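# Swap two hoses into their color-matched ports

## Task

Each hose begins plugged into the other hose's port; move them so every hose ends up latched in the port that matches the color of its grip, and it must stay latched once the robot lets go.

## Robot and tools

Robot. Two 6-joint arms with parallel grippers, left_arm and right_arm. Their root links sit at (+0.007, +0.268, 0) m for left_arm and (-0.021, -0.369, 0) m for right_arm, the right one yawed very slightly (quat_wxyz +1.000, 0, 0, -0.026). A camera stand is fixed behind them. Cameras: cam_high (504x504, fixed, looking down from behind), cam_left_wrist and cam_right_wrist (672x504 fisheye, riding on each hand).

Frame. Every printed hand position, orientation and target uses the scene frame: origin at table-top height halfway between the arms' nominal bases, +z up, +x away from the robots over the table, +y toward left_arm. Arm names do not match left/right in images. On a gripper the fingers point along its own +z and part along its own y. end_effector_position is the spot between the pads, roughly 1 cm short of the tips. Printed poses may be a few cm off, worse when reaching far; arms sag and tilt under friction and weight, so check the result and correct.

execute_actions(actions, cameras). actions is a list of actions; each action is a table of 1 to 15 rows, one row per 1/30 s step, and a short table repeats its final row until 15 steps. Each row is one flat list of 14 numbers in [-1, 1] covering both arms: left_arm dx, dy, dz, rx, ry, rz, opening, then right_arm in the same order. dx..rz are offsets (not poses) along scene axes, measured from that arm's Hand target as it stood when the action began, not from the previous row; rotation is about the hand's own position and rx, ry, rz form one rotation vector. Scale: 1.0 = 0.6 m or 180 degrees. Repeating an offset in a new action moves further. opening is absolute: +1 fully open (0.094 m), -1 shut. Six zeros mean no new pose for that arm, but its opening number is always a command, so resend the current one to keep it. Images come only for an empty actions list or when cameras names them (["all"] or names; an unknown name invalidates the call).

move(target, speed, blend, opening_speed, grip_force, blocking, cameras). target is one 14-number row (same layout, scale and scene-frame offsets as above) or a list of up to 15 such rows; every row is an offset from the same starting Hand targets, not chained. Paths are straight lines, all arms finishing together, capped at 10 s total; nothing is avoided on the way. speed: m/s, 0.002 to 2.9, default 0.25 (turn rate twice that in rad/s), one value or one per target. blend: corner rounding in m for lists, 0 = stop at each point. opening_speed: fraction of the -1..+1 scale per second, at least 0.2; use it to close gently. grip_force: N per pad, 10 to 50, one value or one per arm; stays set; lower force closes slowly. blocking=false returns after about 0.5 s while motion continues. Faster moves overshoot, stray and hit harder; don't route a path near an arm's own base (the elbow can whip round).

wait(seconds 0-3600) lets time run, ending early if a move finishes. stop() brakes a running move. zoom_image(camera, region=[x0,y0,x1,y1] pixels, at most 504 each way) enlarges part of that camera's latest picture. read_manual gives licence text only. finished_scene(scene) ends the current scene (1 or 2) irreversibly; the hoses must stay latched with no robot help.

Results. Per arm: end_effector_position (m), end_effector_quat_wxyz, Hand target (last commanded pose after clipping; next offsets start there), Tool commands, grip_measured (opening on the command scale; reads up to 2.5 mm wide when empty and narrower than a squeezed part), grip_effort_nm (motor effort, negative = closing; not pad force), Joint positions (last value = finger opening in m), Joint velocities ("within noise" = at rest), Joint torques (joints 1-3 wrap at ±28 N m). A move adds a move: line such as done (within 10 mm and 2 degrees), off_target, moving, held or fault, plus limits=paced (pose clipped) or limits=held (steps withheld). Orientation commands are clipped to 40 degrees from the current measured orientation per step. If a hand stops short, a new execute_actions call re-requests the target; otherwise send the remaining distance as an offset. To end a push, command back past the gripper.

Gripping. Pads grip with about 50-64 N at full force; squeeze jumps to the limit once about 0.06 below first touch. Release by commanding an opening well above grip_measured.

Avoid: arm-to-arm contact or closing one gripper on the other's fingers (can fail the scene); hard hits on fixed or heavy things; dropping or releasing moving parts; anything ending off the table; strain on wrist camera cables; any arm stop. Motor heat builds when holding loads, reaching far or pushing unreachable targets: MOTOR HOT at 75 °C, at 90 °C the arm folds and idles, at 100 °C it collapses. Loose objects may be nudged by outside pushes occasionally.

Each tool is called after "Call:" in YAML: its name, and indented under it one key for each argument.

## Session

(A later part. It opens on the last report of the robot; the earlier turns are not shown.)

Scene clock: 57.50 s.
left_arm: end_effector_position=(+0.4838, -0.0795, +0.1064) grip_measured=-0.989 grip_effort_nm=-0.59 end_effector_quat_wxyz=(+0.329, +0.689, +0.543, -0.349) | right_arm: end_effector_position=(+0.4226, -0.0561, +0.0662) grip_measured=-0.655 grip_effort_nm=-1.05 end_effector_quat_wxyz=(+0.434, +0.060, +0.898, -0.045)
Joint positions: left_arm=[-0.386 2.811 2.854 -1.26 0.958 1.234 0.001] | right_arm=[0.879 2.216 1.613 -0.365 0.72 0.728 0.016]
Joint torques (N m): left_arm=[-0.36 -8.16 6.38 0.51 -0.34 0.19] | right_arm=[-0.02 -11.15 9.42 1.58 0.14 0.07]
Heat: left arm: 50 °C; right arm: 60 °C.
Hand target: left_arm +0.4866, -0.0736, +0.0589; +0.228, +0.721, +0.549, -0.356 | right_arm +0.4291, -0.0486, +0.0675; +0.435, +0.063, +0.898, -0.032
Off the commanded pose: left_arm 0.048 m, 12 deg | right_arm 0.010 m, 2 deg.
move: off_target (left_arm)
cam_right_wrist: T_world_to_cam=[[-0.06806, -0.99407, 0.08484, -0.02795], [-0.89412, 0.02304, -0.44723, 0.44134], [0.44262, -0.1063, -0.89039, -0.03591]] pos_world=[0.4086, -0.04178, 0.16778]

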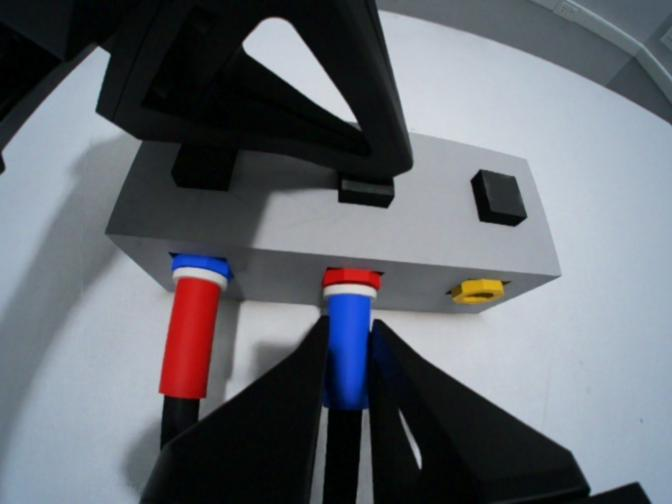

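Call:
move:
  target:
    - [-0.01,0.015,-0.08,0,0,0,-1,0,0,0,0,0,0,-1]
    - [-0.01,0.015,-0.08,0,0,0,-1,-0.06,0.005,0.0,0,0,0,-1]
  speed: 0.1
  cameras: ["cam_left_wrist","cam_right_wrist"]

Call:
zoom_image:
  camera: "cam_right_wrist"
  region: [200, 60, 500, 300]

Scene clock: 59.67 s.
left_arm: end_effector_position=(+0.4819, -0.0765, +0.1025) grip_measured=-0.989 grip_effort_nm=-0.59 end_effector_quat_wxyz=(+0.357, +0.700, +0.494, -0.371) | right_arm: end_effector_position=(+0.4201, -0.0547, +0.0659) grip_measured=-0.655 grip_effort_nm=-1.05 end_effector_quat_wxyz=(+0.455, +0.078, +0.886, -0.039)
Joint positions: left_arm=[-0.367 2.836 2.841 -1.258 1.054 1.36 0.001] | right_arm=[0.894 2.211 1.572 -0.299 0.762 0.757 0.016]
Joint torques (N m): left_arm=[-0.95 -6 2.19 0.15 -1.32 0.08] | right_arm=[3.96 -16.18 3.84 0.75 0.1 0.44]
Heat: left arm: 49 °C; right arm: 61 °C.
Hand target: left_arm +0.4806, -0.0646, +0.0108; +0.228, +0.721, +0.549, -0.357 | right_arm +0.3931, -0.0456, +0.0677; +0.435, +0.063, +0.898, -0.032
Off the commanded pose: left_arm 0.092 m, 16 deg | right_arm 0.029 m, 3 deg.
move: off_target (left_arm, right_arm)
cam_left_wrist: T_world_to_cam=[[-0.98337, 0.17521, -0.04771, 0.49856], [0.1673, 0.77201, -0.6132, 0.07471], [-0.07061, -0.61099, -0.78848, 0.16766]] pos_world=[0.48961, -0.04259, 0.2018]
cam_right_wrist: T_world_to_cam=[[-0.09775, -0.9935, 0.05828, -0.01235], [-0.87015, 0.0569, -0.48949, 0.4335], [0.48299, -0.09856, -0.87006, -0.0529]] pos_world=[0.40156, -0.04215, 0.16689]

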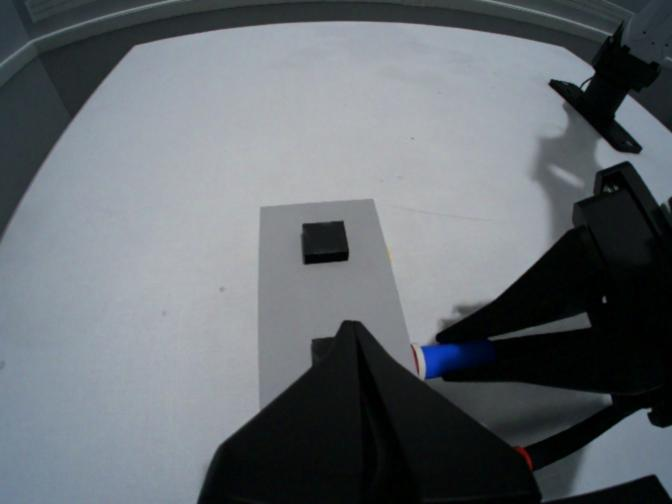

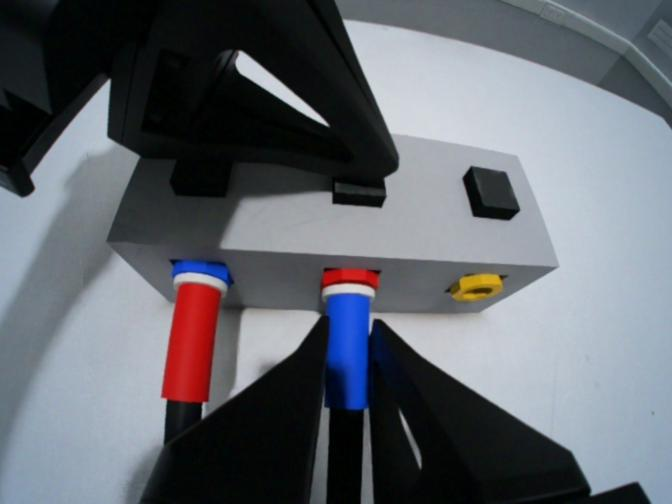

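Scaled by 1.680 from the camera's image (finer frame: 960x720).

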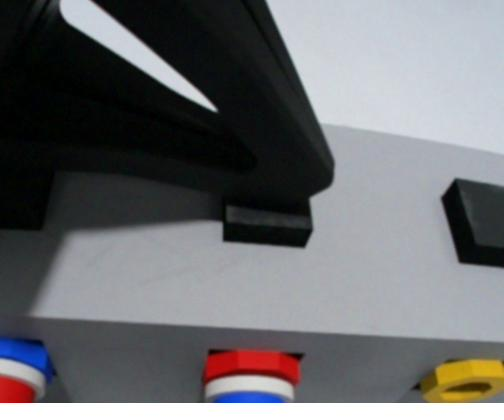

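Call:
move:
  target:
    - [-0.005,0.01,-0.06,0,0,0,-1,0,0,0,0,0,0,-1]
    - [-0.005,0.01,-0.06,0,0,0,-1,-0.06,0.007,0.02,0,0,0,-1]
  speed: 0.1
  cameras: ["cam_left_wrist","cam_right_wrist"]

Call:
zoom_image:
  camera: "cam_right_wrist"
  region: [200, 60, 500, 300]

Scene clock: 61.97 s.
left_arm: end_effector_position=(+0.4807, -0.0738, +0.0986) grip_measured=-0.989 grip_effort_nm=-0.59 end_effector_quat_wxyz=(+0.388, +0.698, +0.452, -0.398) | right_arm: end_effector_position=(+0.3585, -0.0377, +0.0629) grip_measured=-0.655 grip_effort_nm=-1.05 end_effector_quat_wxyz=(+0.424, +0.052, +0.903, -0.040)
Joint positions: left_arm=[-0.349 2.828 2.752 -1.201 1.16 1.451 0.001] | right_arm=[1.01 2.138 1.502 -0.441 0.763 0.872 0.016]
Joint torques (N m): left_arm=[-1.24 -4.97 0.05 -0.17 -2.26 0] | right_arm=[0.28 -15.45 5.04 1.27 0.51 0.19]
Heat: left arm: 49 °C; right arm: 62 °C.
Hand target: left_arm +0.4776, -0.0587, -0.0250; +0.228, +0.721, +0.549, -0.356 | right_arm +0.3572, -0.0416, +0.0796; +0.435, +0.063, +0.898, -0.032
Off the commanded pose: left_arm 0.125 m, 22 deg | right_arm 0.017 m, 2 deg.
move: off_target (left_arm, right_arm)
cam_left_wrist: T_world_to_cam=[[-0.97147, 0.2195, -0.08979, 0.49838], [0.22034, 0.69534, -0.68407, 0.04621], [-0.08772, -0.68434, -0.72387, 0.16254]] pos_world=[0.48824, -0.0303, 0.19402]
cam_right_wrist: T_world_to_cam=[[-0.04783, -0.99542, 0.08277, -0.02081], [-0.90406, 0.00791, -0.42733, 0.38393], [0.42472, -0.09527, -0.9003, -0.00113]] pos_world=[0.34658, -0.02386, 0.16477]

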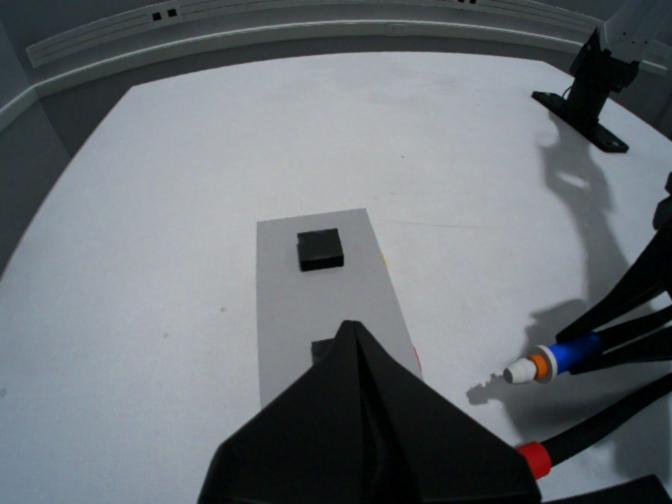

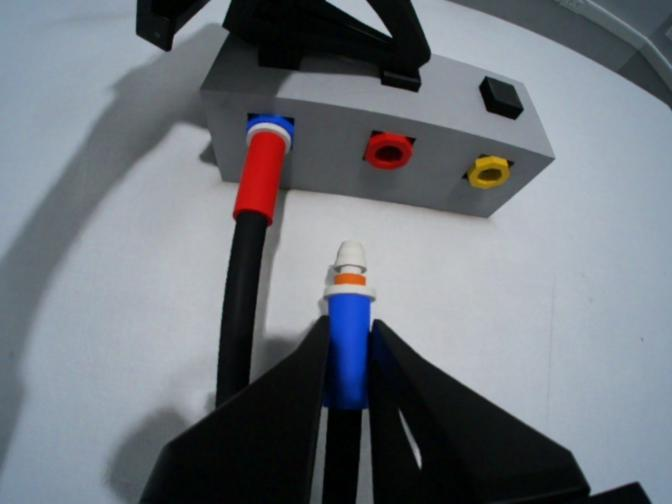

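Scaled by 1.680 from the camera's image (finer frame: 960x720).

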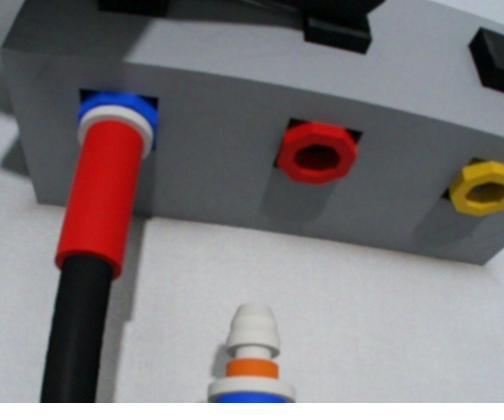

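Call:
move:
  target:
    - [0.008,-0.01,0.2,0,0,0,-1,-0.02,-0.122,0.02,0,0,0,-1]
    - [0.012,-0.019,0.33,0,0,0,-1,0.01,-0.122,-0.07,0,0,0,-1]
    - [0.012,-0.019,0.33,0,0,0,-1,0.01,-0.122,-0.125,0,0,0,-1]
  speed: 0.15
  cameras: ["cam_left_wrist","cam_right_wrist"]

Scene clock: 65.83 s.
left_arm: end_effector_position=(+0.4847, -0.0670, +0.1372) grip_measured=-0.989 grip_effort_nm=-0.59 end_effector_quat_wxyz=(+0.314, +0.663, +0.594, -0.331) | right_arm: end_effector_position=(+0.3687, -0.1100, +0.0304) grip_measured=-0.655 grip_effort_nm=-1.05 end_effector_quat_wxyz=(+0.456, +0.076, +0.886, -0.020)
Joint positions: left_arm=[-0.378 2.728 2.844 -1.301 0.89 1.117 0.001] | right_arm=[0.89 2.016 1.079 0.036 0.733 0.744 0.016]
Joint torques (N m): left_arm=[-0.64 -17.95 8.55 0.86 0.44 -0.11] | right_arm=[-0.14 -6.93 3.96 1.69 0.03 0.04]
Heat: left arm: 50 °C; right arm: 62 °C.
Hand target: left_arm +0.4849, -0.0701, +0.1730; +0.228, +0.721, +0.549, -0.356 | right_arm +0.3632, -0.1146, +0.0046; +0.435, +0.063, +0.898, -0.032
Off the commanded pose: left_arm 0.036 m, 13 deg | right_arm 0.027 m, 3 deg.
elbow stopped short (left arm): the move would have taken joint 3 (elbow) straighter than the controller allows.
move: off_target (left_arm, right_arm)
cam_left_wrist: T_world_to_cam=[[-0.99869, 0.00187, 0.05124, 0.48349], [-0.0239, 0.86717, -0.49743, 0.17135], [-0.04536, -0.498, -0.86599, 0.20702]] pos_world=[0.49634, -0.0464, 0.23974]
cam_right_wrist: T_world_to_cam=[[-0.07802, -0.99663, 0.02528, -0.07693], [-0.86823, 0.05546, -0.49306, 0.37379], [0.49, -0.06042, -0.86963, -0.06276]] pos_world=[0.34928, -0.10119, 0.13167]

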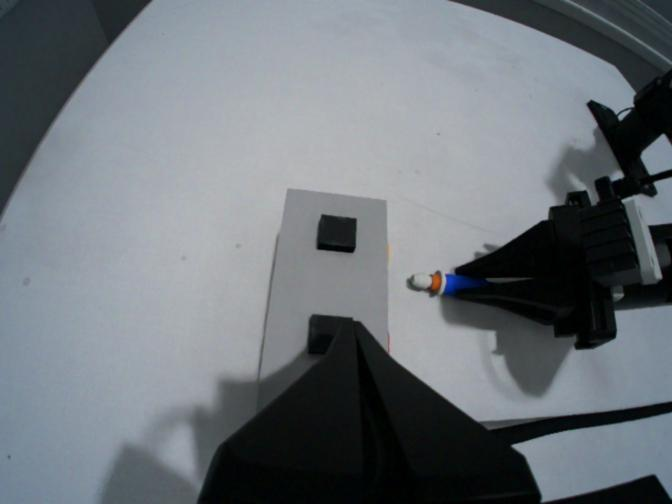

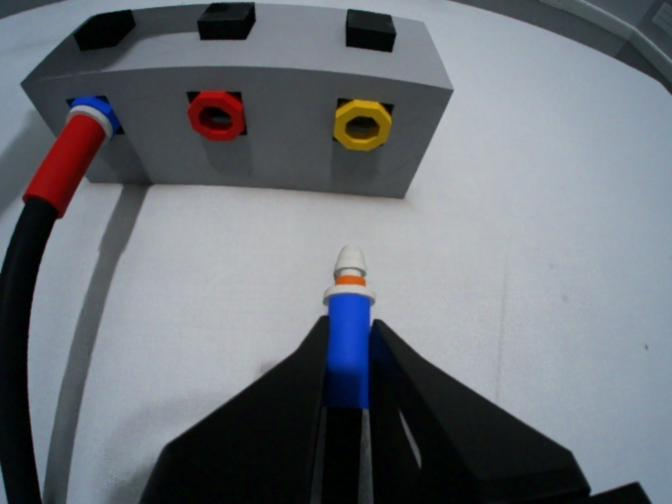

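Lower the last bit, release, raise. Move the left toward the blue button meanwhile.

Call:
move:
  target:
    - [0.012,0.08,0.03,0,0,0,-1,0,0,-0.02,0,0,0,-1]
    - [0.012,0.08,0.03,0,0,0,-1,0,0,-0.02,0,0,0,-0.3]
    - [0.012,0.08,0.0,0,0,0,-1,-0.05,0.02,0.06,0,0,0,-0.3]
    - [0.012,0.08,0,0,0,0,-1,-0.03,0.16,0.19,0,0,0,-0.4]
  speed: 0.15
  cameras: ["cam_left_wrist","cam_right_wrist"]

Scene clock: 71.87 s.
left_arm: end_effector_position=(+0.4945, -0.0228, +0.1486) grip_measured=-0.989 grip_effort_nm=-0.59 end_effector_quat_wxyz=(+0.321, +0.665, +0.597, -0.314) | right_arm: end_effector_position=(+0.3408, -0.0248, +0.1164) grip_measured=-0.397 grip_effort_nm=-0.16 end_effector_quat_wxyz=(+0.429, +0.056, +0.901, -0.034)
Joint positions: left_arm=[-0.298 2.697 2.844 -1.39 0.89 1.224 0.001] | right_arm=[1.062 2.081 1.635 -0.659 0.788 0.938 0.028]
Joint torques (N m): left_arm=[0.09 -15.95 8.35 0.53 0.61 0.16] | right_arm=[0.43 -9.72 9.73 1.2 0.53 0.18]
Heat: left arm: 53 °C; right arm: 60 °C.
Hand target: left_arm +0.4920, -0.0222, +0.1730; +0.228, +0.721, +0.549, -0.356 | right_arm +0.3452, -0.0186, +0.1187; +0.435, +0.063, +0.898, -0.032
Off the commanded pose: left_arm 0.025 m, 14 deg | right_arm 0.008 m, 1 deg.
elbow stopped short (left arm): the move would have taken joint 3 (elbow) straighter than the controller allows.
move: off_target (left_arm); target 2's new opening was sent with right_arm's hand 0.039 m and 6 deg from that target
cam_left_wrist: T_world_to_cam=[[-0.99967, -0.01638, 0.01972, 0.49743], [-0.0239, 0.8735, -0.48624, 0.1374], [-0.00926, -0.48655, -0.8736, 0.22284]] pos_world=[0.50262, -0.00345, 0.25167]
cam_right_wrist: T_world_to_cam=[[-0.0507, -0.99636, 0.06847, -0.01062], [-0.89958, 0.01578, -0.43647, 0.39043], [0.4338, -0.08372, -0.89711, 0.05253]] pos_world=[0.3279, -0.01234, 0.21826]

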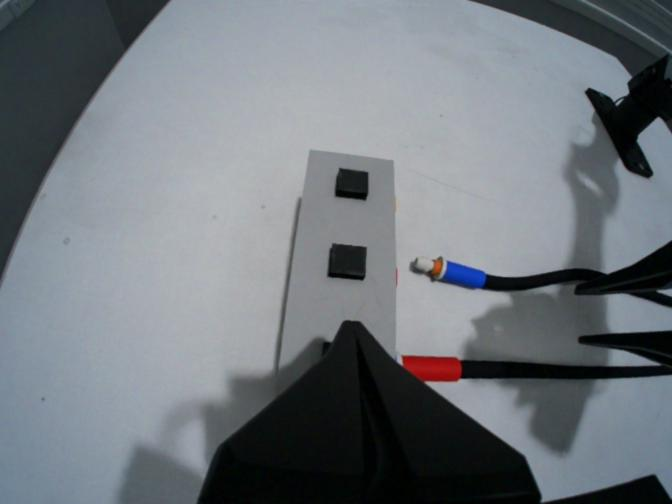

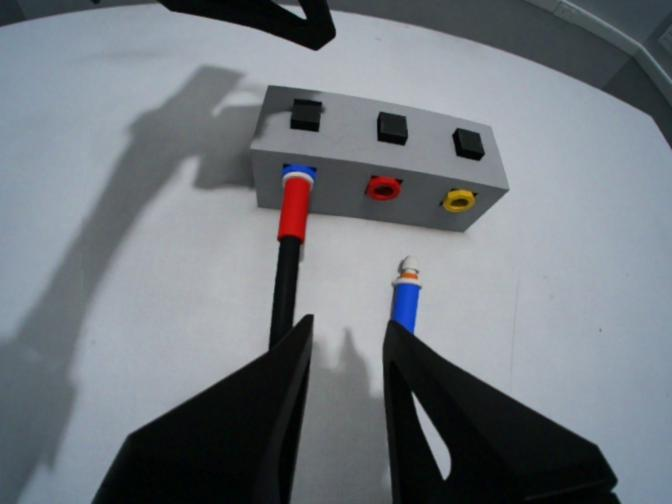

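Call:
move:
  target:
    - [0,0,0,0,0,0,-1,0.083,0.058,-0.09,0,0,0,-0.4]
    - [0,0,0,0,0,0,-1,0.15,0.051,-0.085,0,0,0,-0.4]
  speed: 0.15
  cameras: ["cam_left_wrist","cam_right_wrist"]

Scene clock: 74.27 s.
left_arm: end_effector_position=(+0.4945, -0.0228, +0.1486) grip_measured=-0.989 grip_effort_nm=-0.59 end_effector_quat_wxyz=(+0.321, +0.665, +0.597, -0.314) | right_arm: end_effector_position=(+0.3993, +0.0073, +0.0628) grip_measured=-0.397 grip_effort_nm=-0.16 end_effector_quat_wxyz=(+0.406, +0.030, +0.911, -0.059)
Joint positions: left_arm=[-0.298 2.697 2.844 -1.39 0.89 1.224 0.001] | right_arm=[0.991 2.397 1.966 -0.678 0.738 0.824 0.028]
Joint torques (N m): left_arm=[0.08 -15.97 8.32 0.53 0.61 0.16] | right_arm=[-3.51 -10.77 10.74 2.44 0.46 -0.08]
Heat: left arm: 54 °C; right arm: 60 °C.
Hand target: left_arm +0.4920, -0.0222, +0.1730; +0.228, +0.721, +0.549, -0.356 | right_arm +0.4351, +0.0121, +0.0675; +0.435, +0.063, +0.898, -0.032
Off the commanded pose: left_arm 0.025 m, 14 deg | right_arm 0.037 m, 6 deg.
elbow stopped short (left arm): the move would have taken joint 3 (elbow) straighter than the controller allows.
move: off_target (right_arm)
cam_left_wrist: T_world_to_cam=[[-0.99967, -0.01638, 0.01972, 0.49743], [-0.0239, 0.8735, -0.48624, 0.1374], [-0.00926, -0.48655, -0.8736, 0.22284]] pos_world=[0.50262, -0.00345, 0.25167]
cam_right_wrist: T_world_to_cam=[[-0.02022, -0.99086, 0.13336, 0.01173], [-0.92134, -0.03333, -0.38732, 0.42505], [0.38823, -0.1307, -0.91225, 0.00134]] pos_world=[0.39133, 0.02597, 0.16429]

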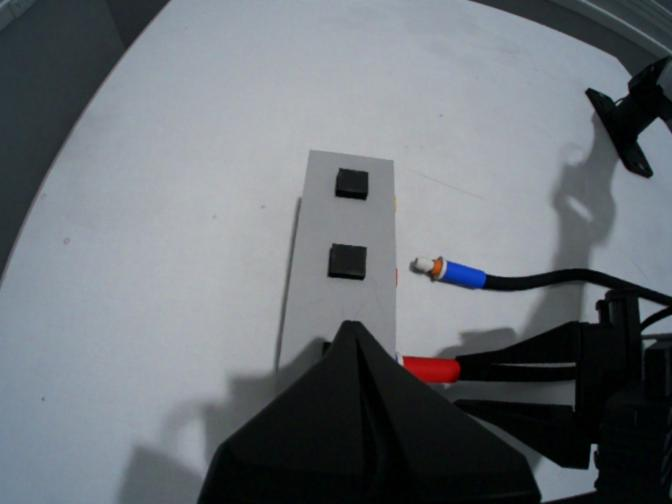

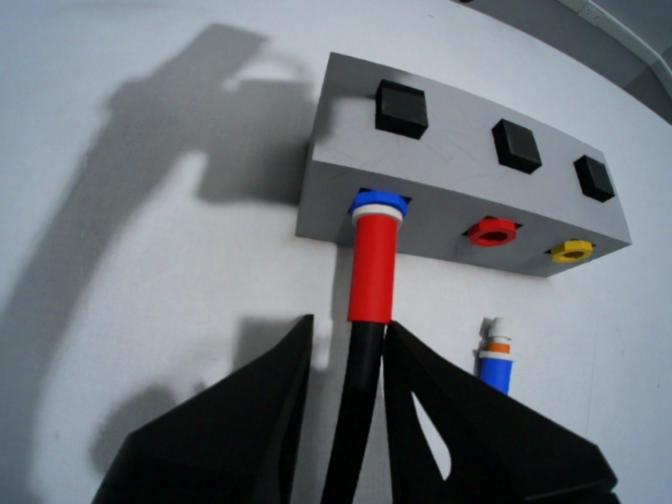

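Call:
move:
  target:
    - [0,0,0,0,0,0,-1,-0.08,-0.006,0.02,0,0,0,-0.3]
    - [0,0,0,0,0,0,-1,-0.03,-0.012,0.0,0,0,-0.02,-0.3]
  speed: 0.15
  cameras: ["cam_right_wrist"]

Scene clock: 76.50 s.
left_arm: end_effector_position=(+0.4945, -0.0228, +0.1486) grip_measured=-0.989 grip_effort_nm=-0.59 end_effector_quat_wxyz=(+0.321, +0.665, +0.597, -0.314) | right_arm: end_effector_position=(+0.4134, -0.0008, +0.0675) grip_measured=-0.303 grip_effort_nm=0.13 end_effector_quat_wxyz=(+0.428, +0.085, +0.899, -0.048)
Joint positions: left_arm=[-0.298 2.697 2.844 -1.39 0.89 1.224 0.001] | right_arm=[0.97 2.405 1.972 -0.646 0.777 0.903 0.033]
Joint torques (N m): left_arm=[0.09 -15.95 8.35 0.53 0.61 0.17] | right_arm=[0.57 -11.81 9.89 1.23 0.51 0.16]
Heat: left arm: 55 °C; right arm: 61 °C.
Hand target: left_arm +0.4920, -0.0222, +0.1730; +0.228, +0.721, +0.549, -0.356 | right_arm +0.4172, +0.0048, +0.0675; +0.434, +0.091, +0.895, -0.045
Off the commanded pose: left_arm 0.025 m, 14 deg | right_arm 0.007 m, 1 deg.
elbow stopped short (left arm): the move would have taken joint 3 (elbow) straighter than the controller allows.
move: done
cam_right_wrist: T_world_to_cam=[[-0.11429, -0.99109, 0.06837, 0.04659], [-0.89608, 0.07313, -0.43783, 0.43271], [0.42893, -0.1113, -0.89646, -0.01886]] pos_world=[0.40116, 0.01243, 0.16936]

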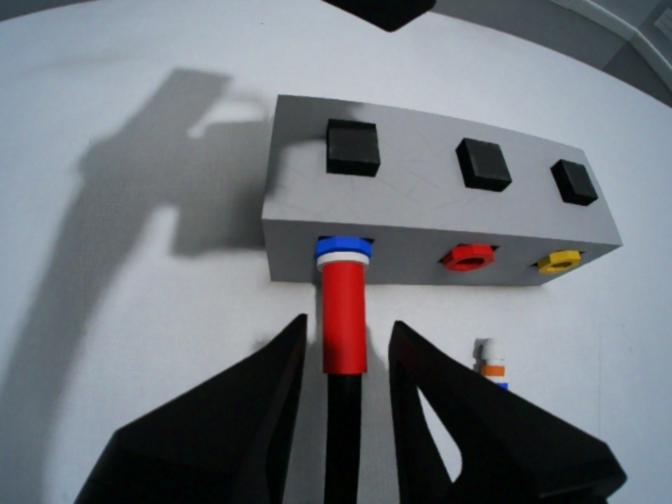

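Call:
move:
  target:
    - [0,0,0,0,0,0,-1,0.022,0.0,0,0,0,0,-0.35]
    - [0,0,0,0,0,0,-1,0.022,0.0,0.0,0,0,0,-1]
  speed: 0.15
  opening_speed: 0.8
  cameras: ["cam_left_wrist","cam_right_wrist"]

Scene clock: 78.43 s.
left_arm: end_effector_position=(+0.4945, -0.0228, +0.1486) grip_measured=-0.989 grip_effort_nm=-0.59 end_effector_quat_wxyz=(+0.321, +0.665, +0.597, -0.314) | right_arm: end_effector_position=(+0.4246, +0.0008, +0.0704) grip_measured=-0.668 grip_effort_nm=-1.04 end_effector_quat_wxyz=(+0.432, +0.088, +0.896, -0.047)
Joint positions: left_arm=[-0.298 2.697 2.844 -1.39 0.89 1.224 0.001] | right_arm=[0.957 2.437 2.033 -0.659 0.778 0.89 0.016]
Joint torques (N m): left_arm=[0.08 -15.98 8.35 0.53 0.61 0.16] | right_arm=[-0.08 -11.85 9.8 1.33 0.4 0.05]
Heat: left arm: 56 °C; right arm: 61 °C.
Hand target: left_arm +0.4920, -0.0222, +0.1730; +0.228, +0.721, +0.549, -0.356 | right_arm +0.4304, +0.0049, +0.0677; +0.434, +0.091, +0.895, -0.045
Off the commanded pose: left_arm 0.025 m, 14 deg | right_arm 0.008 m, 0 deg.
elbow stopped short (left arm): the move would have taken joint 3 (elbow) straighter than the controller allows.
move: done
cam_left_wrist: T_world_to_cam=[[-0.99967, -0.01638, 0.01972, 0.49743], [-0.0239, 0.8735, -0.48624, 0.1374], [-0.00926, -0.48655, -0.8736, 0.22284]] pos_world=[0.50262, -0.00345, 0.25167]
cam_right_wrist: T_world_to_cam=[[-0.12124, -0.99056, 0.06394, 0.05258], [-0.89148, 0.08034, -0.44587, 0.44251], [0.43653, -0.11106, -0.89281, -0.02428]] pos_world=[0.41147, 0.01384, 0.17227]

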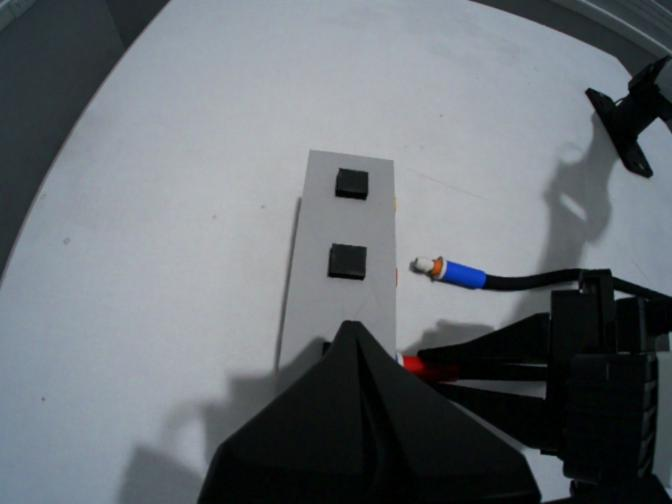

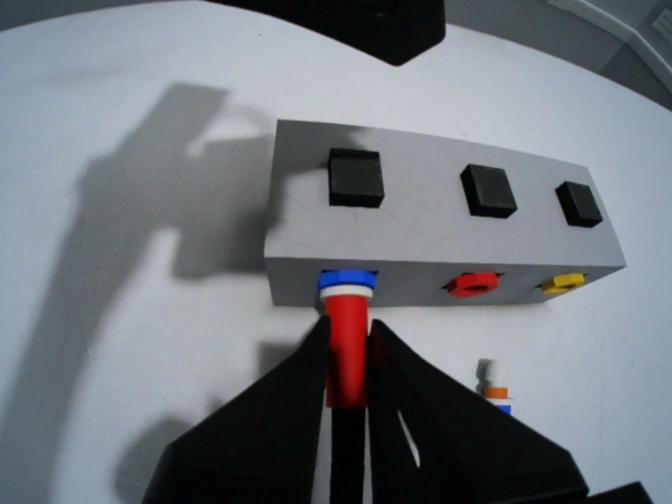

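Call:
move:
  target:
    - [-0.007,0.005,-0.07,0,0,0,-1,0,0,0,0,0,0,-1]
    - [-0.007,0.005,-0.118,0,0,0,-1,0,0,0,0,0,0,-1]
  speed: 0.12
  cameras: ["cam_left_wrist","cam_right_wrist"]

Call:
zoom_image:
  camera: "cam_right_wrist"
  region: [200, 60, 500, 300]

Scene clock: 81.37 s.
left_arm: end_effector_position=(+0.4878, -0.0206, +0.1058) grip_measured=-0.989 grip_effort_nm=-0.59 end_effector_quat_wxyz=(+0.296, +0.691, +0.576, -0.322) | right_arm: end_effector_position=(+0.4246, +0.0008, +0.0704) grip_measured=-0.669 grip_effort_nm=-1.05 end_effector_quat_wxyz=(+0.432, +0.088, +0.896, -0.047)
Joint positions: left_arm=[-0.298 2.773 2.844 -1.436 0.889 1.356 0.001] | right_arm=[0.957 2.437 2.033 -0.659 0.778 0.89 0.016]
Joint torques (N m): left_arm=[0.05 -12 8.4 0.3 0.44 0.18] | right_arm=[-0.02 -11.92 9.89 1.32 0.38 0.06]
Heat: left arm: 56 °C; right arm: 61 °C.
Hand target: left_arm +0.4878, -0.0192, +0.1021; +0.228, +0.721, +0.549, -0.357 | right_arm +0.4304, +0.0049, +0.0677; +0.434, +0.091, +0.895, -0.045
Off the commanded pose: left_arm 0.004 m, 10 deg | right_arm 0.008 m, 0 deg.
elbow stopped short (left arm): the move would have taken joint 3 (elbow) straighter than the controller allows.
move: off_target (left_arm)
cam_left_wrist: T_world_to_cam=[[-0.99748, 0.06308, 0.03245, 0.49086], [0.04098, 0.88582, -0.46221, 0.08063], [-0.0579, -0.45972, -0.88618, 0.21201]] pos_world=[0.49859, -0.00492, 0.20922]
cam_right_wrist: T_world_to_cam=[[-0.12124, -0.99056, 0.06394, 0.05258], [-0.89148, 0.08034, -0.44587, 0.44251], [0.43653, -0.11106, -0.89281, -0.02428]] pos_world=[0.41147, 0.01384, 0.17227]

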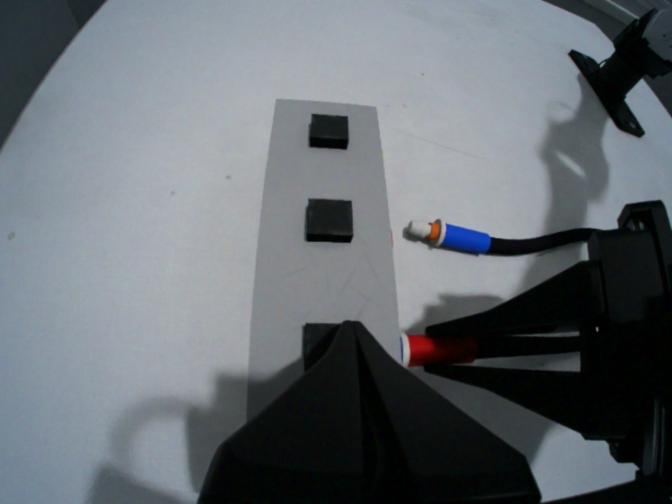

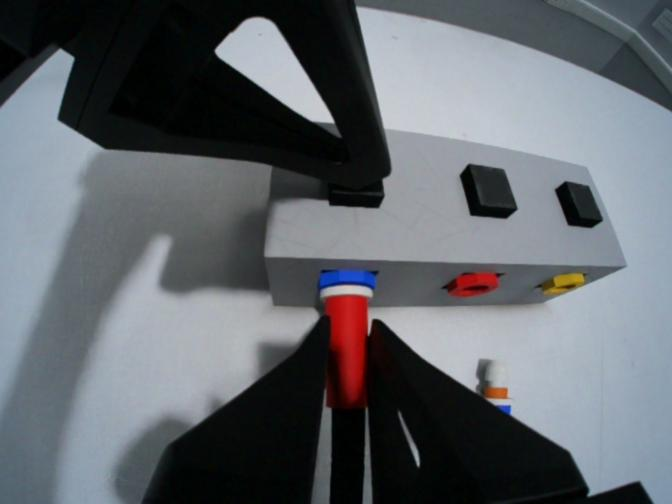

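Scaled by 1.680 from the camera's image (finer frame: 960x720).

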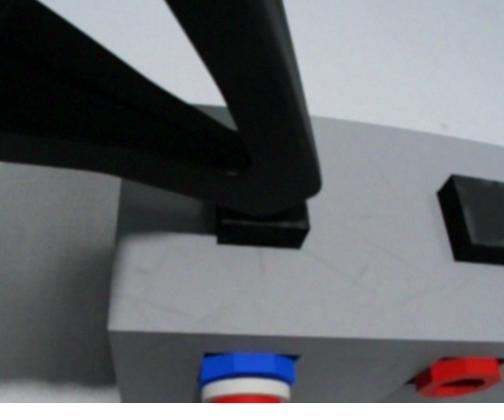

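Call:
move:
  target:
    - [-0.01,0.02,-0.1,0,0,0,-1,0,0,0,0,0,0,-1]
    - [-0.02,0.033,-0.21,0,0,0,-1,0,0,0,0,0,0,-1]
    - [-0.02,0.033,-0.21,0,0,0,-1,-0.06,0.01,0,0,0,0,-1]
    - [-0.02,0.033,-0.21,0,0,0,-1,-0.12,0.02,0.02,0,0,0,-1]
  speed: 0.1
  cameras: ["cam_left_wrist","cam_right_wrist"]

Scene clock: 85.80 s.
left_arm: end_effector_position=(+0.4847, -0.0125, +0.0953) grip_measured=-0.989 grip_effort_nm=-0.59 end_effector_quat_wxyz=(+0.381, +0.687, +0.471, -0.400) | right_arm: end_effector_position=(+0.3575, +0.0212, +0.0579) grip_measured=-0.973 grip_effort_nm=-1.05 end_effector_quat_wxyz=(+0.423, +0.078, +0.901, -0.056)
Joint positions: left_arm=[-0.238 2.831 2.761 -1.431 1.17 1.656 0.001] | right_arm=[1.089 2.399 1.943 -0.754 0.824 1.052 0.001]
Joint torques (N m): left_arm=[-1.84 -4.34 0.73 0.01 -2.39 -0.08] | right_arm=[0.06 -17.81 5.05 0.99 0.57 0.15]
Heat: left arm: 55 °C; right arm: 62 °C.
Hand target: left_arm +0.4759, +0.0006, -0.0238; +0.228, +0.721, +0.549, -0.356 | right_arm +0.3583, +0.0168, +0.0796; +0.434, +0.091, +0.895, -0.045
Off the commanded pose: left_arm 0.120 m, 21 deg | right_arm 0.022 m, 2 deg.
move: off_target (left_arm, right_arm)
cam_left_wrist: T_world_to_cam=[[-0.98002, 0.1913, -0.05448, 0.48898], [0.17663, 0.71105, -0.68059, 0.02158], [-0.09146, -0.67661, -0.73064, 0.20506]] pos_world=[0.49416, 0.02986, 0.19115]
cam_right_wrist: T_world_to_cam=[[-0.10884, -0.99011, 0.08858, 0.05951], [-0.90204, 0.06092, -0.42733, 0.37852], [0.4177, -0.12641, -0.89975, 0.00355]] pos_world=[0.34644, 0.03631, 0.15967]

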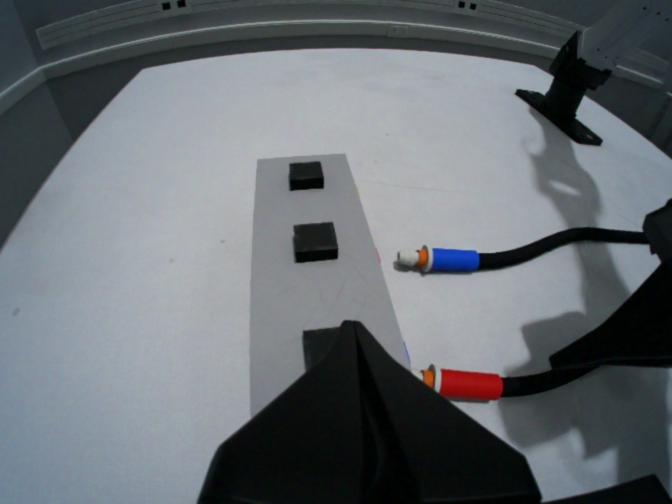

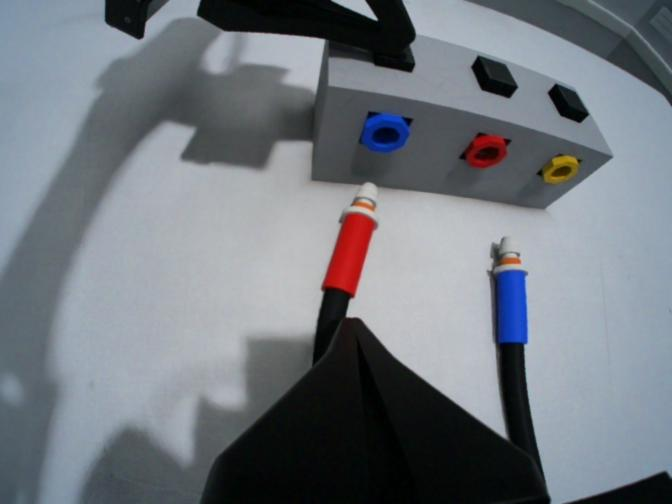

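Call:
move:
  target:
    - [0.0,0.0,0.3,0,0,0,-1,0,0.0,0.06,0,0,0,-1]
    - [0.0,0.08,0.42,0,0,0,-1,0.07,-0.002,0.06,0,0,-0.045,-0.4]
  speed: 0.2
  cameras: ["cam_left_wrist","cam_right_wrist"]

Scene clock: 90.00 s.
left_arm: end_effector_position=(+0.4958, +0.0481, +0.2078) grip_measured=-0.989 grip_effort_nm=-0.59 end_effector_quat_wxyz=(+0.363, +0.670, +0.587, -0.272) | right_arm: end_effector_position=(+0.3974, +0.0131, +0.1192) grip_measured=-0.403 grip_effort_nm=0.13 end_effector_quat_wxyz=(+0.425, +0.148, +0.890, -0.074)
Joint positions: left_arm=[-0.165 2.549 2.803 -1.507 0.903 1.382 0.001] | right_arm=[1.025 2.608 2.573 -1.227 0.852 1.162 0.028]
Joint torques (N m): left_arm=[-0.32 -16.58 4.68 -0.01 0.7 -0.04] | right_arm=[0.27 -12.27 9.47 0.86 0.58 0.19]
Heat: left arm: 56 °C; right arm: 64 °C.
Hand target: left_arm +0.4759, +0.0486, +0.2281; +0.228, +0.721, +0.549, -0.356 | right_arm +0.4004, +0.0156, +0.1156; +0.429, +0.154, +0.887, -0.076
Off the commanded pose: left_arm 0.029 m, 20 deg | right_arm 0.005 m, 1 deg.
elbow stopped short (left arm): the move would have taken joint 3 (elbow) straighter than the controller allows.
joint sent to its limit (left arm) — joint 4 (wrist pitch), lower limit. The joint targets are off in orientation, not in position.
move: off_target (left_arm)
cam_left_wrist: T_world_to_cam=[[-0.9942, -0.05083, -0.09475, 0.52143], [0.00267, 0.8693, -0.49429, 0.09303], [0.10749, -0.49167, -0.86412, 0.24949]] pos_world=[0.49135, 0.0683, 0.31098]
cam_right_wrist: T_world_to_cam=[[-0.25047, -0.96614, 0.06195, 0.10952], [-0.87571, 0.19882, -0.44, 0.43049], [0.41278, -0.16445, -0.89586, 0.04301]] pos_world=[0.38667, 0.0273, 0.22116]

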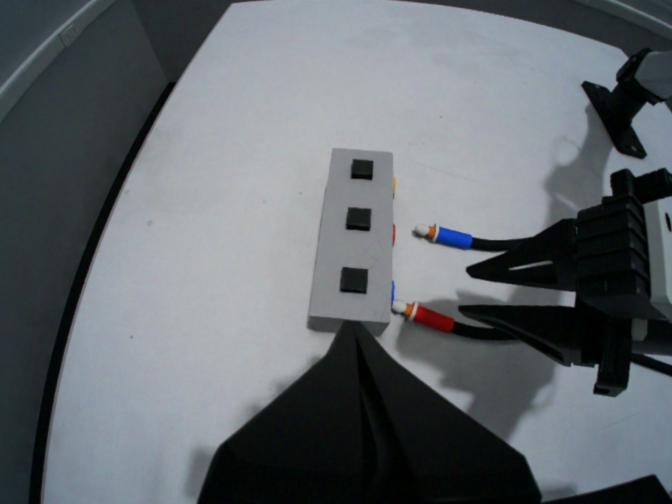

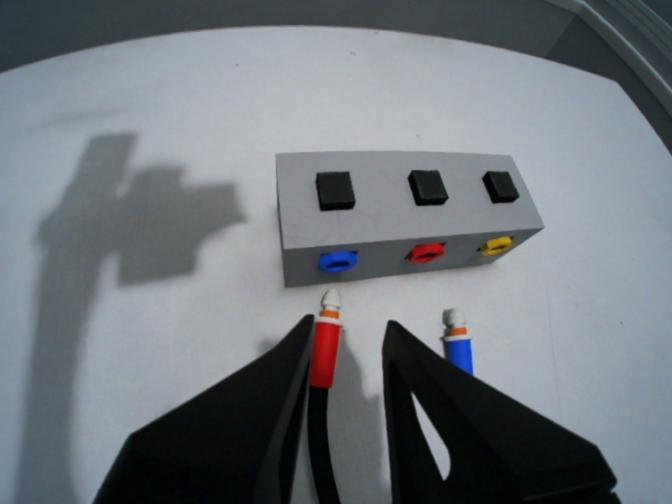

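Call:
move:
  target:
    - [0,0,0,0,0,0,-1,0.006,0.011,-0.08,0,0,-0.02,-0.4]
    - [0.0,0,0,0,0,0,-1,0.006,0.011,-0.2,0,0,-0.02,-0.4]
  speed: 0.15
  cameras: ["cam_right_wrist"]

Scene clock: 93.30 s.
left_arm: end_effector_position=(+0.4958, +0.0481, +0.2078) grip_measured=-0.989 grip_effort_nm=-0.59 end_effector_quat_wxyz=(+0.363, +0.670, +0.587, -0.272) | right_arm: end_effector_position=(+0.4103, +0.0191, +0.0262) grip_measured=-0.403 grip_effort_nm=0.13 end_effector_quat_wxyz=(+0.465, +0.192, +0.859, -0.098)
Joint positions: left_arm=[-0.165 2.549 2.803 -1.507 0.903 1.382 0.001] | right_arm=[1.034 2.809 2.545 -1.068 0.97 1.297 0.028]
Joint torques (N m): left_arm=[-0.32 -16.57 4.68 -0.01 0.71 -0.04] | right_arm=[0.03 -14.17 3.38 0.99 -0.46 0.06]
Heat: left arm: 56 °C; right arm: 64 °C.
Hand target: left_arm +0.4759, +0.0486, +0.2281; +0.228, +0.721, +0.549, -0.356 | right_arm +0.4039, +0.0223, -0.0045; +0.427, +0.182, +0.881, -0.089
Off the commanded pose: left_arm 0.028 m, 20 deg | right_arm 0.031 m, 5 deg.
joint sent to its limit (left arm) — joint 4 (wrist pitch), lower limit. The joint targets are off in orientation, not in position.
move: off_target (right_arm)
cam_right_wrist: T_world_to_cam=[[-0.35299, -0.93418, 0.05207, 0.1661], [-0.80468, 0.27472, -0.52632, 0.37137], [0.47738, -0.22768, -0.84869, -0.07117]] pos_world=[0.39144, 0.03694, 0.12641]

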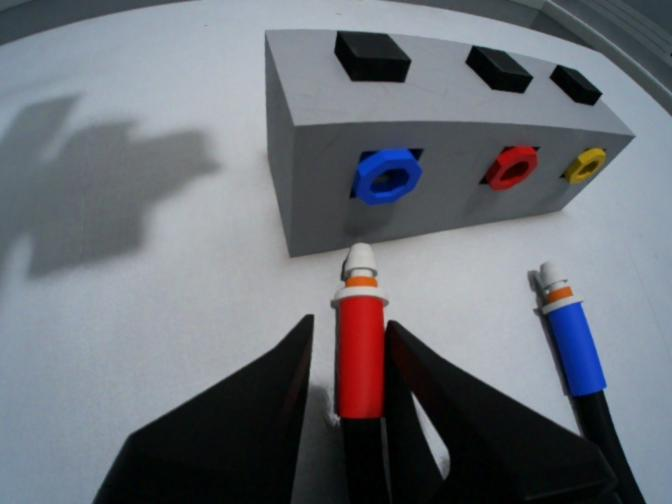

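Call:
move:
  target: [0,0,0,0,0,0,-1,0,0,0,0,0,0,-1]
  opening_speed: 0.8

Call:
move:
  target:
    - [0,0,0,0,0,0,-1,-0.06,0.02,0.03,0,0,0,-1]
    - [0,0,0,0,0,0,-1,-0.07,0.0,0.15,0,0,0.04,-1]
    - [0,0,0,0,0,0,-1,-0.05,-0.115,0.14,0,0,0.08,-1]
  speed: 0.2
  cameras: ["cam_left_wrist","cam_right_wrist"]

Scene clock: 94.47 s.
left_arm: end_effector_position=(+0.4958, +0.0481, +0.2078) grip_measured=-0.989 grip_effort_nm=-0.59 end_effector_quat_wxyz=(+0.363, +0.670, +0.587, -0.272) | right_arm: end_effector_position=(+0.4121, +0.0229, +0.0255) grip_measured=-0.642 grip_effort_nm=-1.05 end_effector_quat_wxyz=(+0.468, +0.197, +0.857, -0.087)
Joint positions: left_arm=[-0.165 2.549 2.803 -1.507 0.903 1.382 0.001] | right_arm=[1.035 2.809 2.539 -1.039 0.968 1.297 0.017]
Joint torques (N m): left_arm=[-0.32 -16.57 4.68 -0.01 0.7 -0.04] | right_arm=[-0.02 -14.6 3.12 0.83 -0.43 0.04]
Heat: left arm: 56 °C; right arm: 65 °C.
Hand target: left_arm +0.4759, +0.0486, +0.2281; +0.228, +0.721, +0.549, -0.356 | right_arm +0.4039, +0.0222, -0.0044; +0.427, +0.182, +0.881, -0.089
Off the commanded pose: left_arm 0.028 m, 20 deg | right_arm 0.031 m, 6 deg.
joint sent to its limit (left arm) — joint 4 (wrist pitch), lower limit. The joint targets are off in orientation, not in position.
move: done

Scene clock: 98.13 s.
left_arm: end_effector_position=(+0.4958, +0.0481, +0.2078) grip_measured=-0.989 grip_effort_nm=-0.59 end_effector_quat_wxyz=(+0.363, +0.670, +0.587, -0.272) | right_arm: end_effector_position=(+0.3742, -0.0491, +0.0597) grip_measured=-0.642 grip_effort_nm=-1.05 end_effector_quat_wxyz=(+0.423, +0.066, +0.902, -0.055)
Joint positions: left_arm=[-0.165 2.549 2.803 -1.507 0.903 1.382 0.001] | right_arm=[0.972 2.167 1.535 -0.454 0.77 0.868 0.017]
Joint torques (N m): left_arm=[-0.32 -16.57 4.7 -0.01 0.7 -0.04] | right_arm=[0.46 -16.12 5.12 1.49 0.34 -0.02]
Heat: left arm: 56 °C; right arm: 68 °C.
Hand target: left_arm +0.4759, +0.0486, +0.2281; +0.228, +0.721, +0.549, -0.356 | right_arm +0.3739, -0.0468, +0.0796; +0.435, +0.070, +0.897, -0.035
Off the commanded pose: left_arm 0.028 m, 20 deg | right_arm 0.020 m, 3 deg.
joint sent to its limit (left arm) — joint 4 (wrist pitch), lower limit. The joint targets are off in orientation, not in position.
move: off_target (right_arm)
cam_left_wrist: T_world_to_cam=[[-0.9942, -0.05083, -0.09475, 0.52143], [0.00267, 0.8693, -0.49429, 0.09303], [0.10749, -0.49167, -0.86412, 0.24949]] pos_world=[0.49135, 0.0683, 0.31098]
cam_right_wrist: T_world_to_cam=[[-0.08585, -0.99158, 0.09693, -0.0176], [-0.90366, 0.03653, -0.42669, 0.39807], [0.41956, -0.12423, -0.89919, -0.01132]] pos_world=[0.36295, -0.0334, 0.16138]

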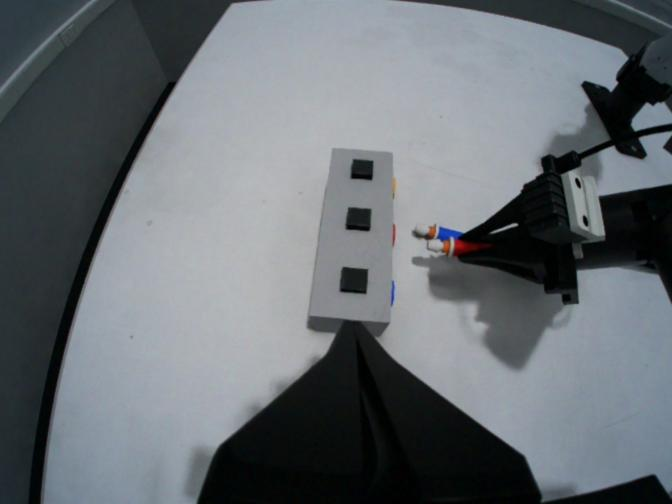

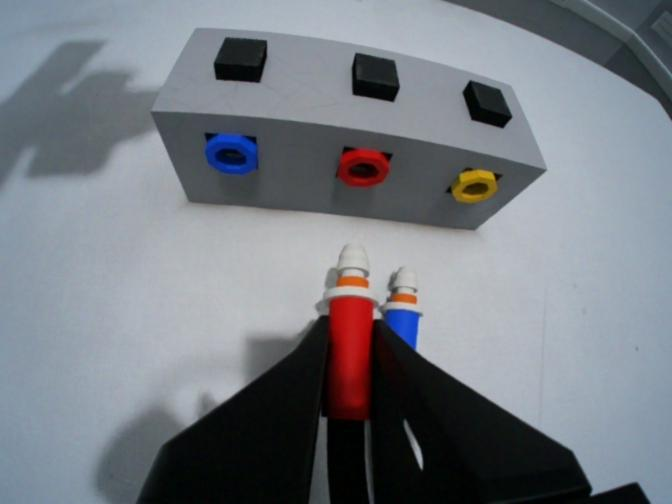

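Call:
move:
  target: [0,0,0,0,0,0,-1,0.033,-0.006,0.006,0,0,0,-1]
  speed: 0.15
  cameras: ["cam_left_wrist","cam_right_wrist"]

Call:
zoom_image:
  camera: "cam_right_wrist"
  region: [250, 100, 450, 300]

Call:
zoom_image:
  camera: "cam_left_wrist"
  region: [370, 160, 530, 320]

Scene clock: 99.13 s.
left_arm: end_effector_position=(+0.4958, +0.0481, +0.2078) grip_measured=-0.989 grip_effort_nm=-0.59 end_effector_quat_wxyz=(+0.363, +0.670, +0.587, -0.272) | right_arm: end_effector_position=(+0.3866, -0.0610, +0.0586) grip_measured=-0.642 grip_effort_nm=-1.05 end_effector_quat_wxyz=(+0.417, +0.062, +0.905, -0.062)
Joint positions: left_arm=[-0.165 2.549 2.803 -1.507 0.903 1.382 0.001] | right_arm=[0.933 2.167 1.535 -0.443 0.749 0.82 0.017]
Joint torques (N m): left_arm=[-0.32 -16.58 4.71 -0.02 0.7 -0.05] | right_arm=[0.43 -14.49 8.68 1.49 0.35 -0.01]
Heat: left arm: 56 °C; right arm: 69 °C.
Hand target: left_arm +0.4759, +0.0486, +0.2281; +0.228, +0.721, +0.549, -0.356 | right_arm +0.3938, -0.0504, +0.0833; +0.435, +0.070, +0.897, -0.035
Off the commanded pose: left_arm 0.028 m, 20 deg | right_arm 0.028 m, 4 deg.
joint sent to its limit (left arm) — joint 4 (wrist pitch), lower limit. The joint targets are off in orientation, not in position.
move: off_target (right_arm)
cam_left_wrist: T_world_to_cam=[[-0.9942, -0.05083, -0.09475, 0.52143], [0.00267, 0.8693, -0.49429, 0.09303], [0.10749, -0.49167, -0.86412, 0.24949]] pos_world=[0.49135, 0.0683, 0.31098]
cam_right_wrist: T_world_to_cam=[[-0.08349, -0.98998, 0.11389, -0.02997], [-0.90989, 0.02912, -0.41384, 0.41043], [0.40637, -0.13818, -0.9032, -0.01448]] pos_world=[0.37683, -0.04362, 0.16018]

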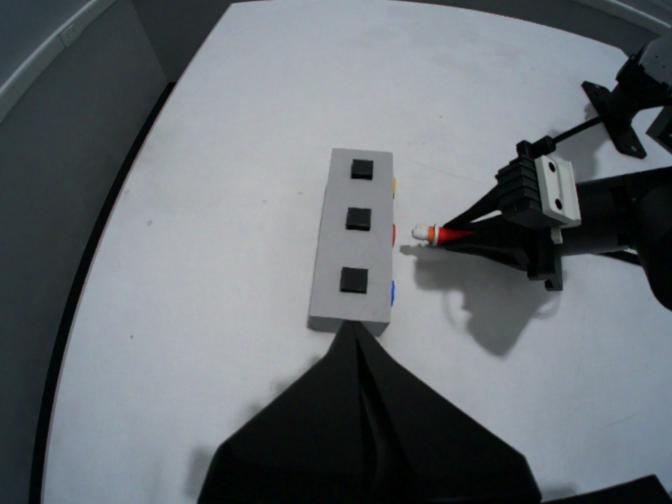

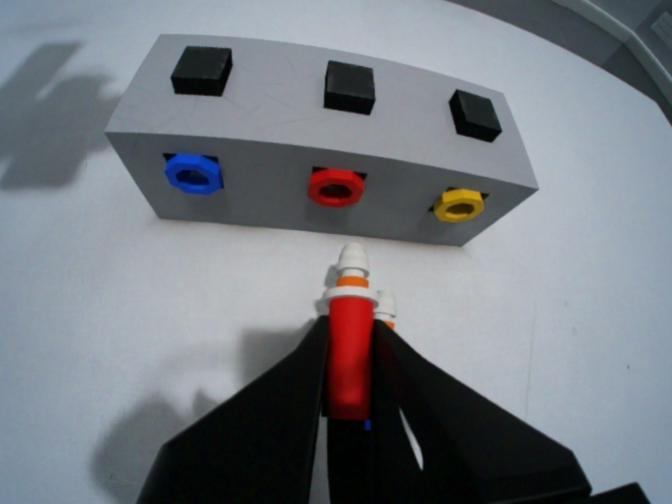

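Scaled by 2.520 from the camera's image (finer frame: 960x720).

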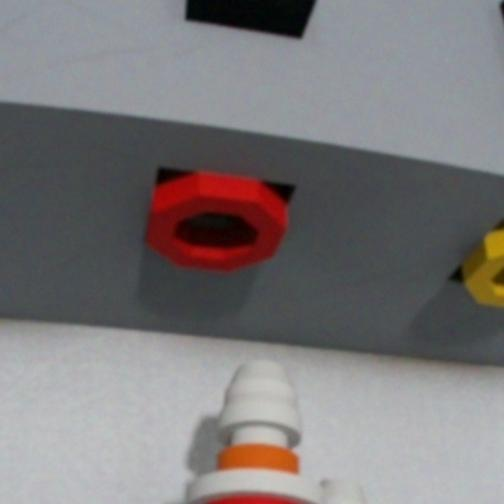

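Scaled by 3.150 from the camera's image (finer frame: 960x720).

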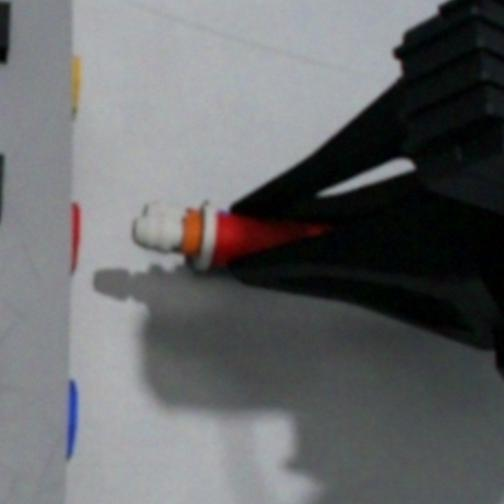

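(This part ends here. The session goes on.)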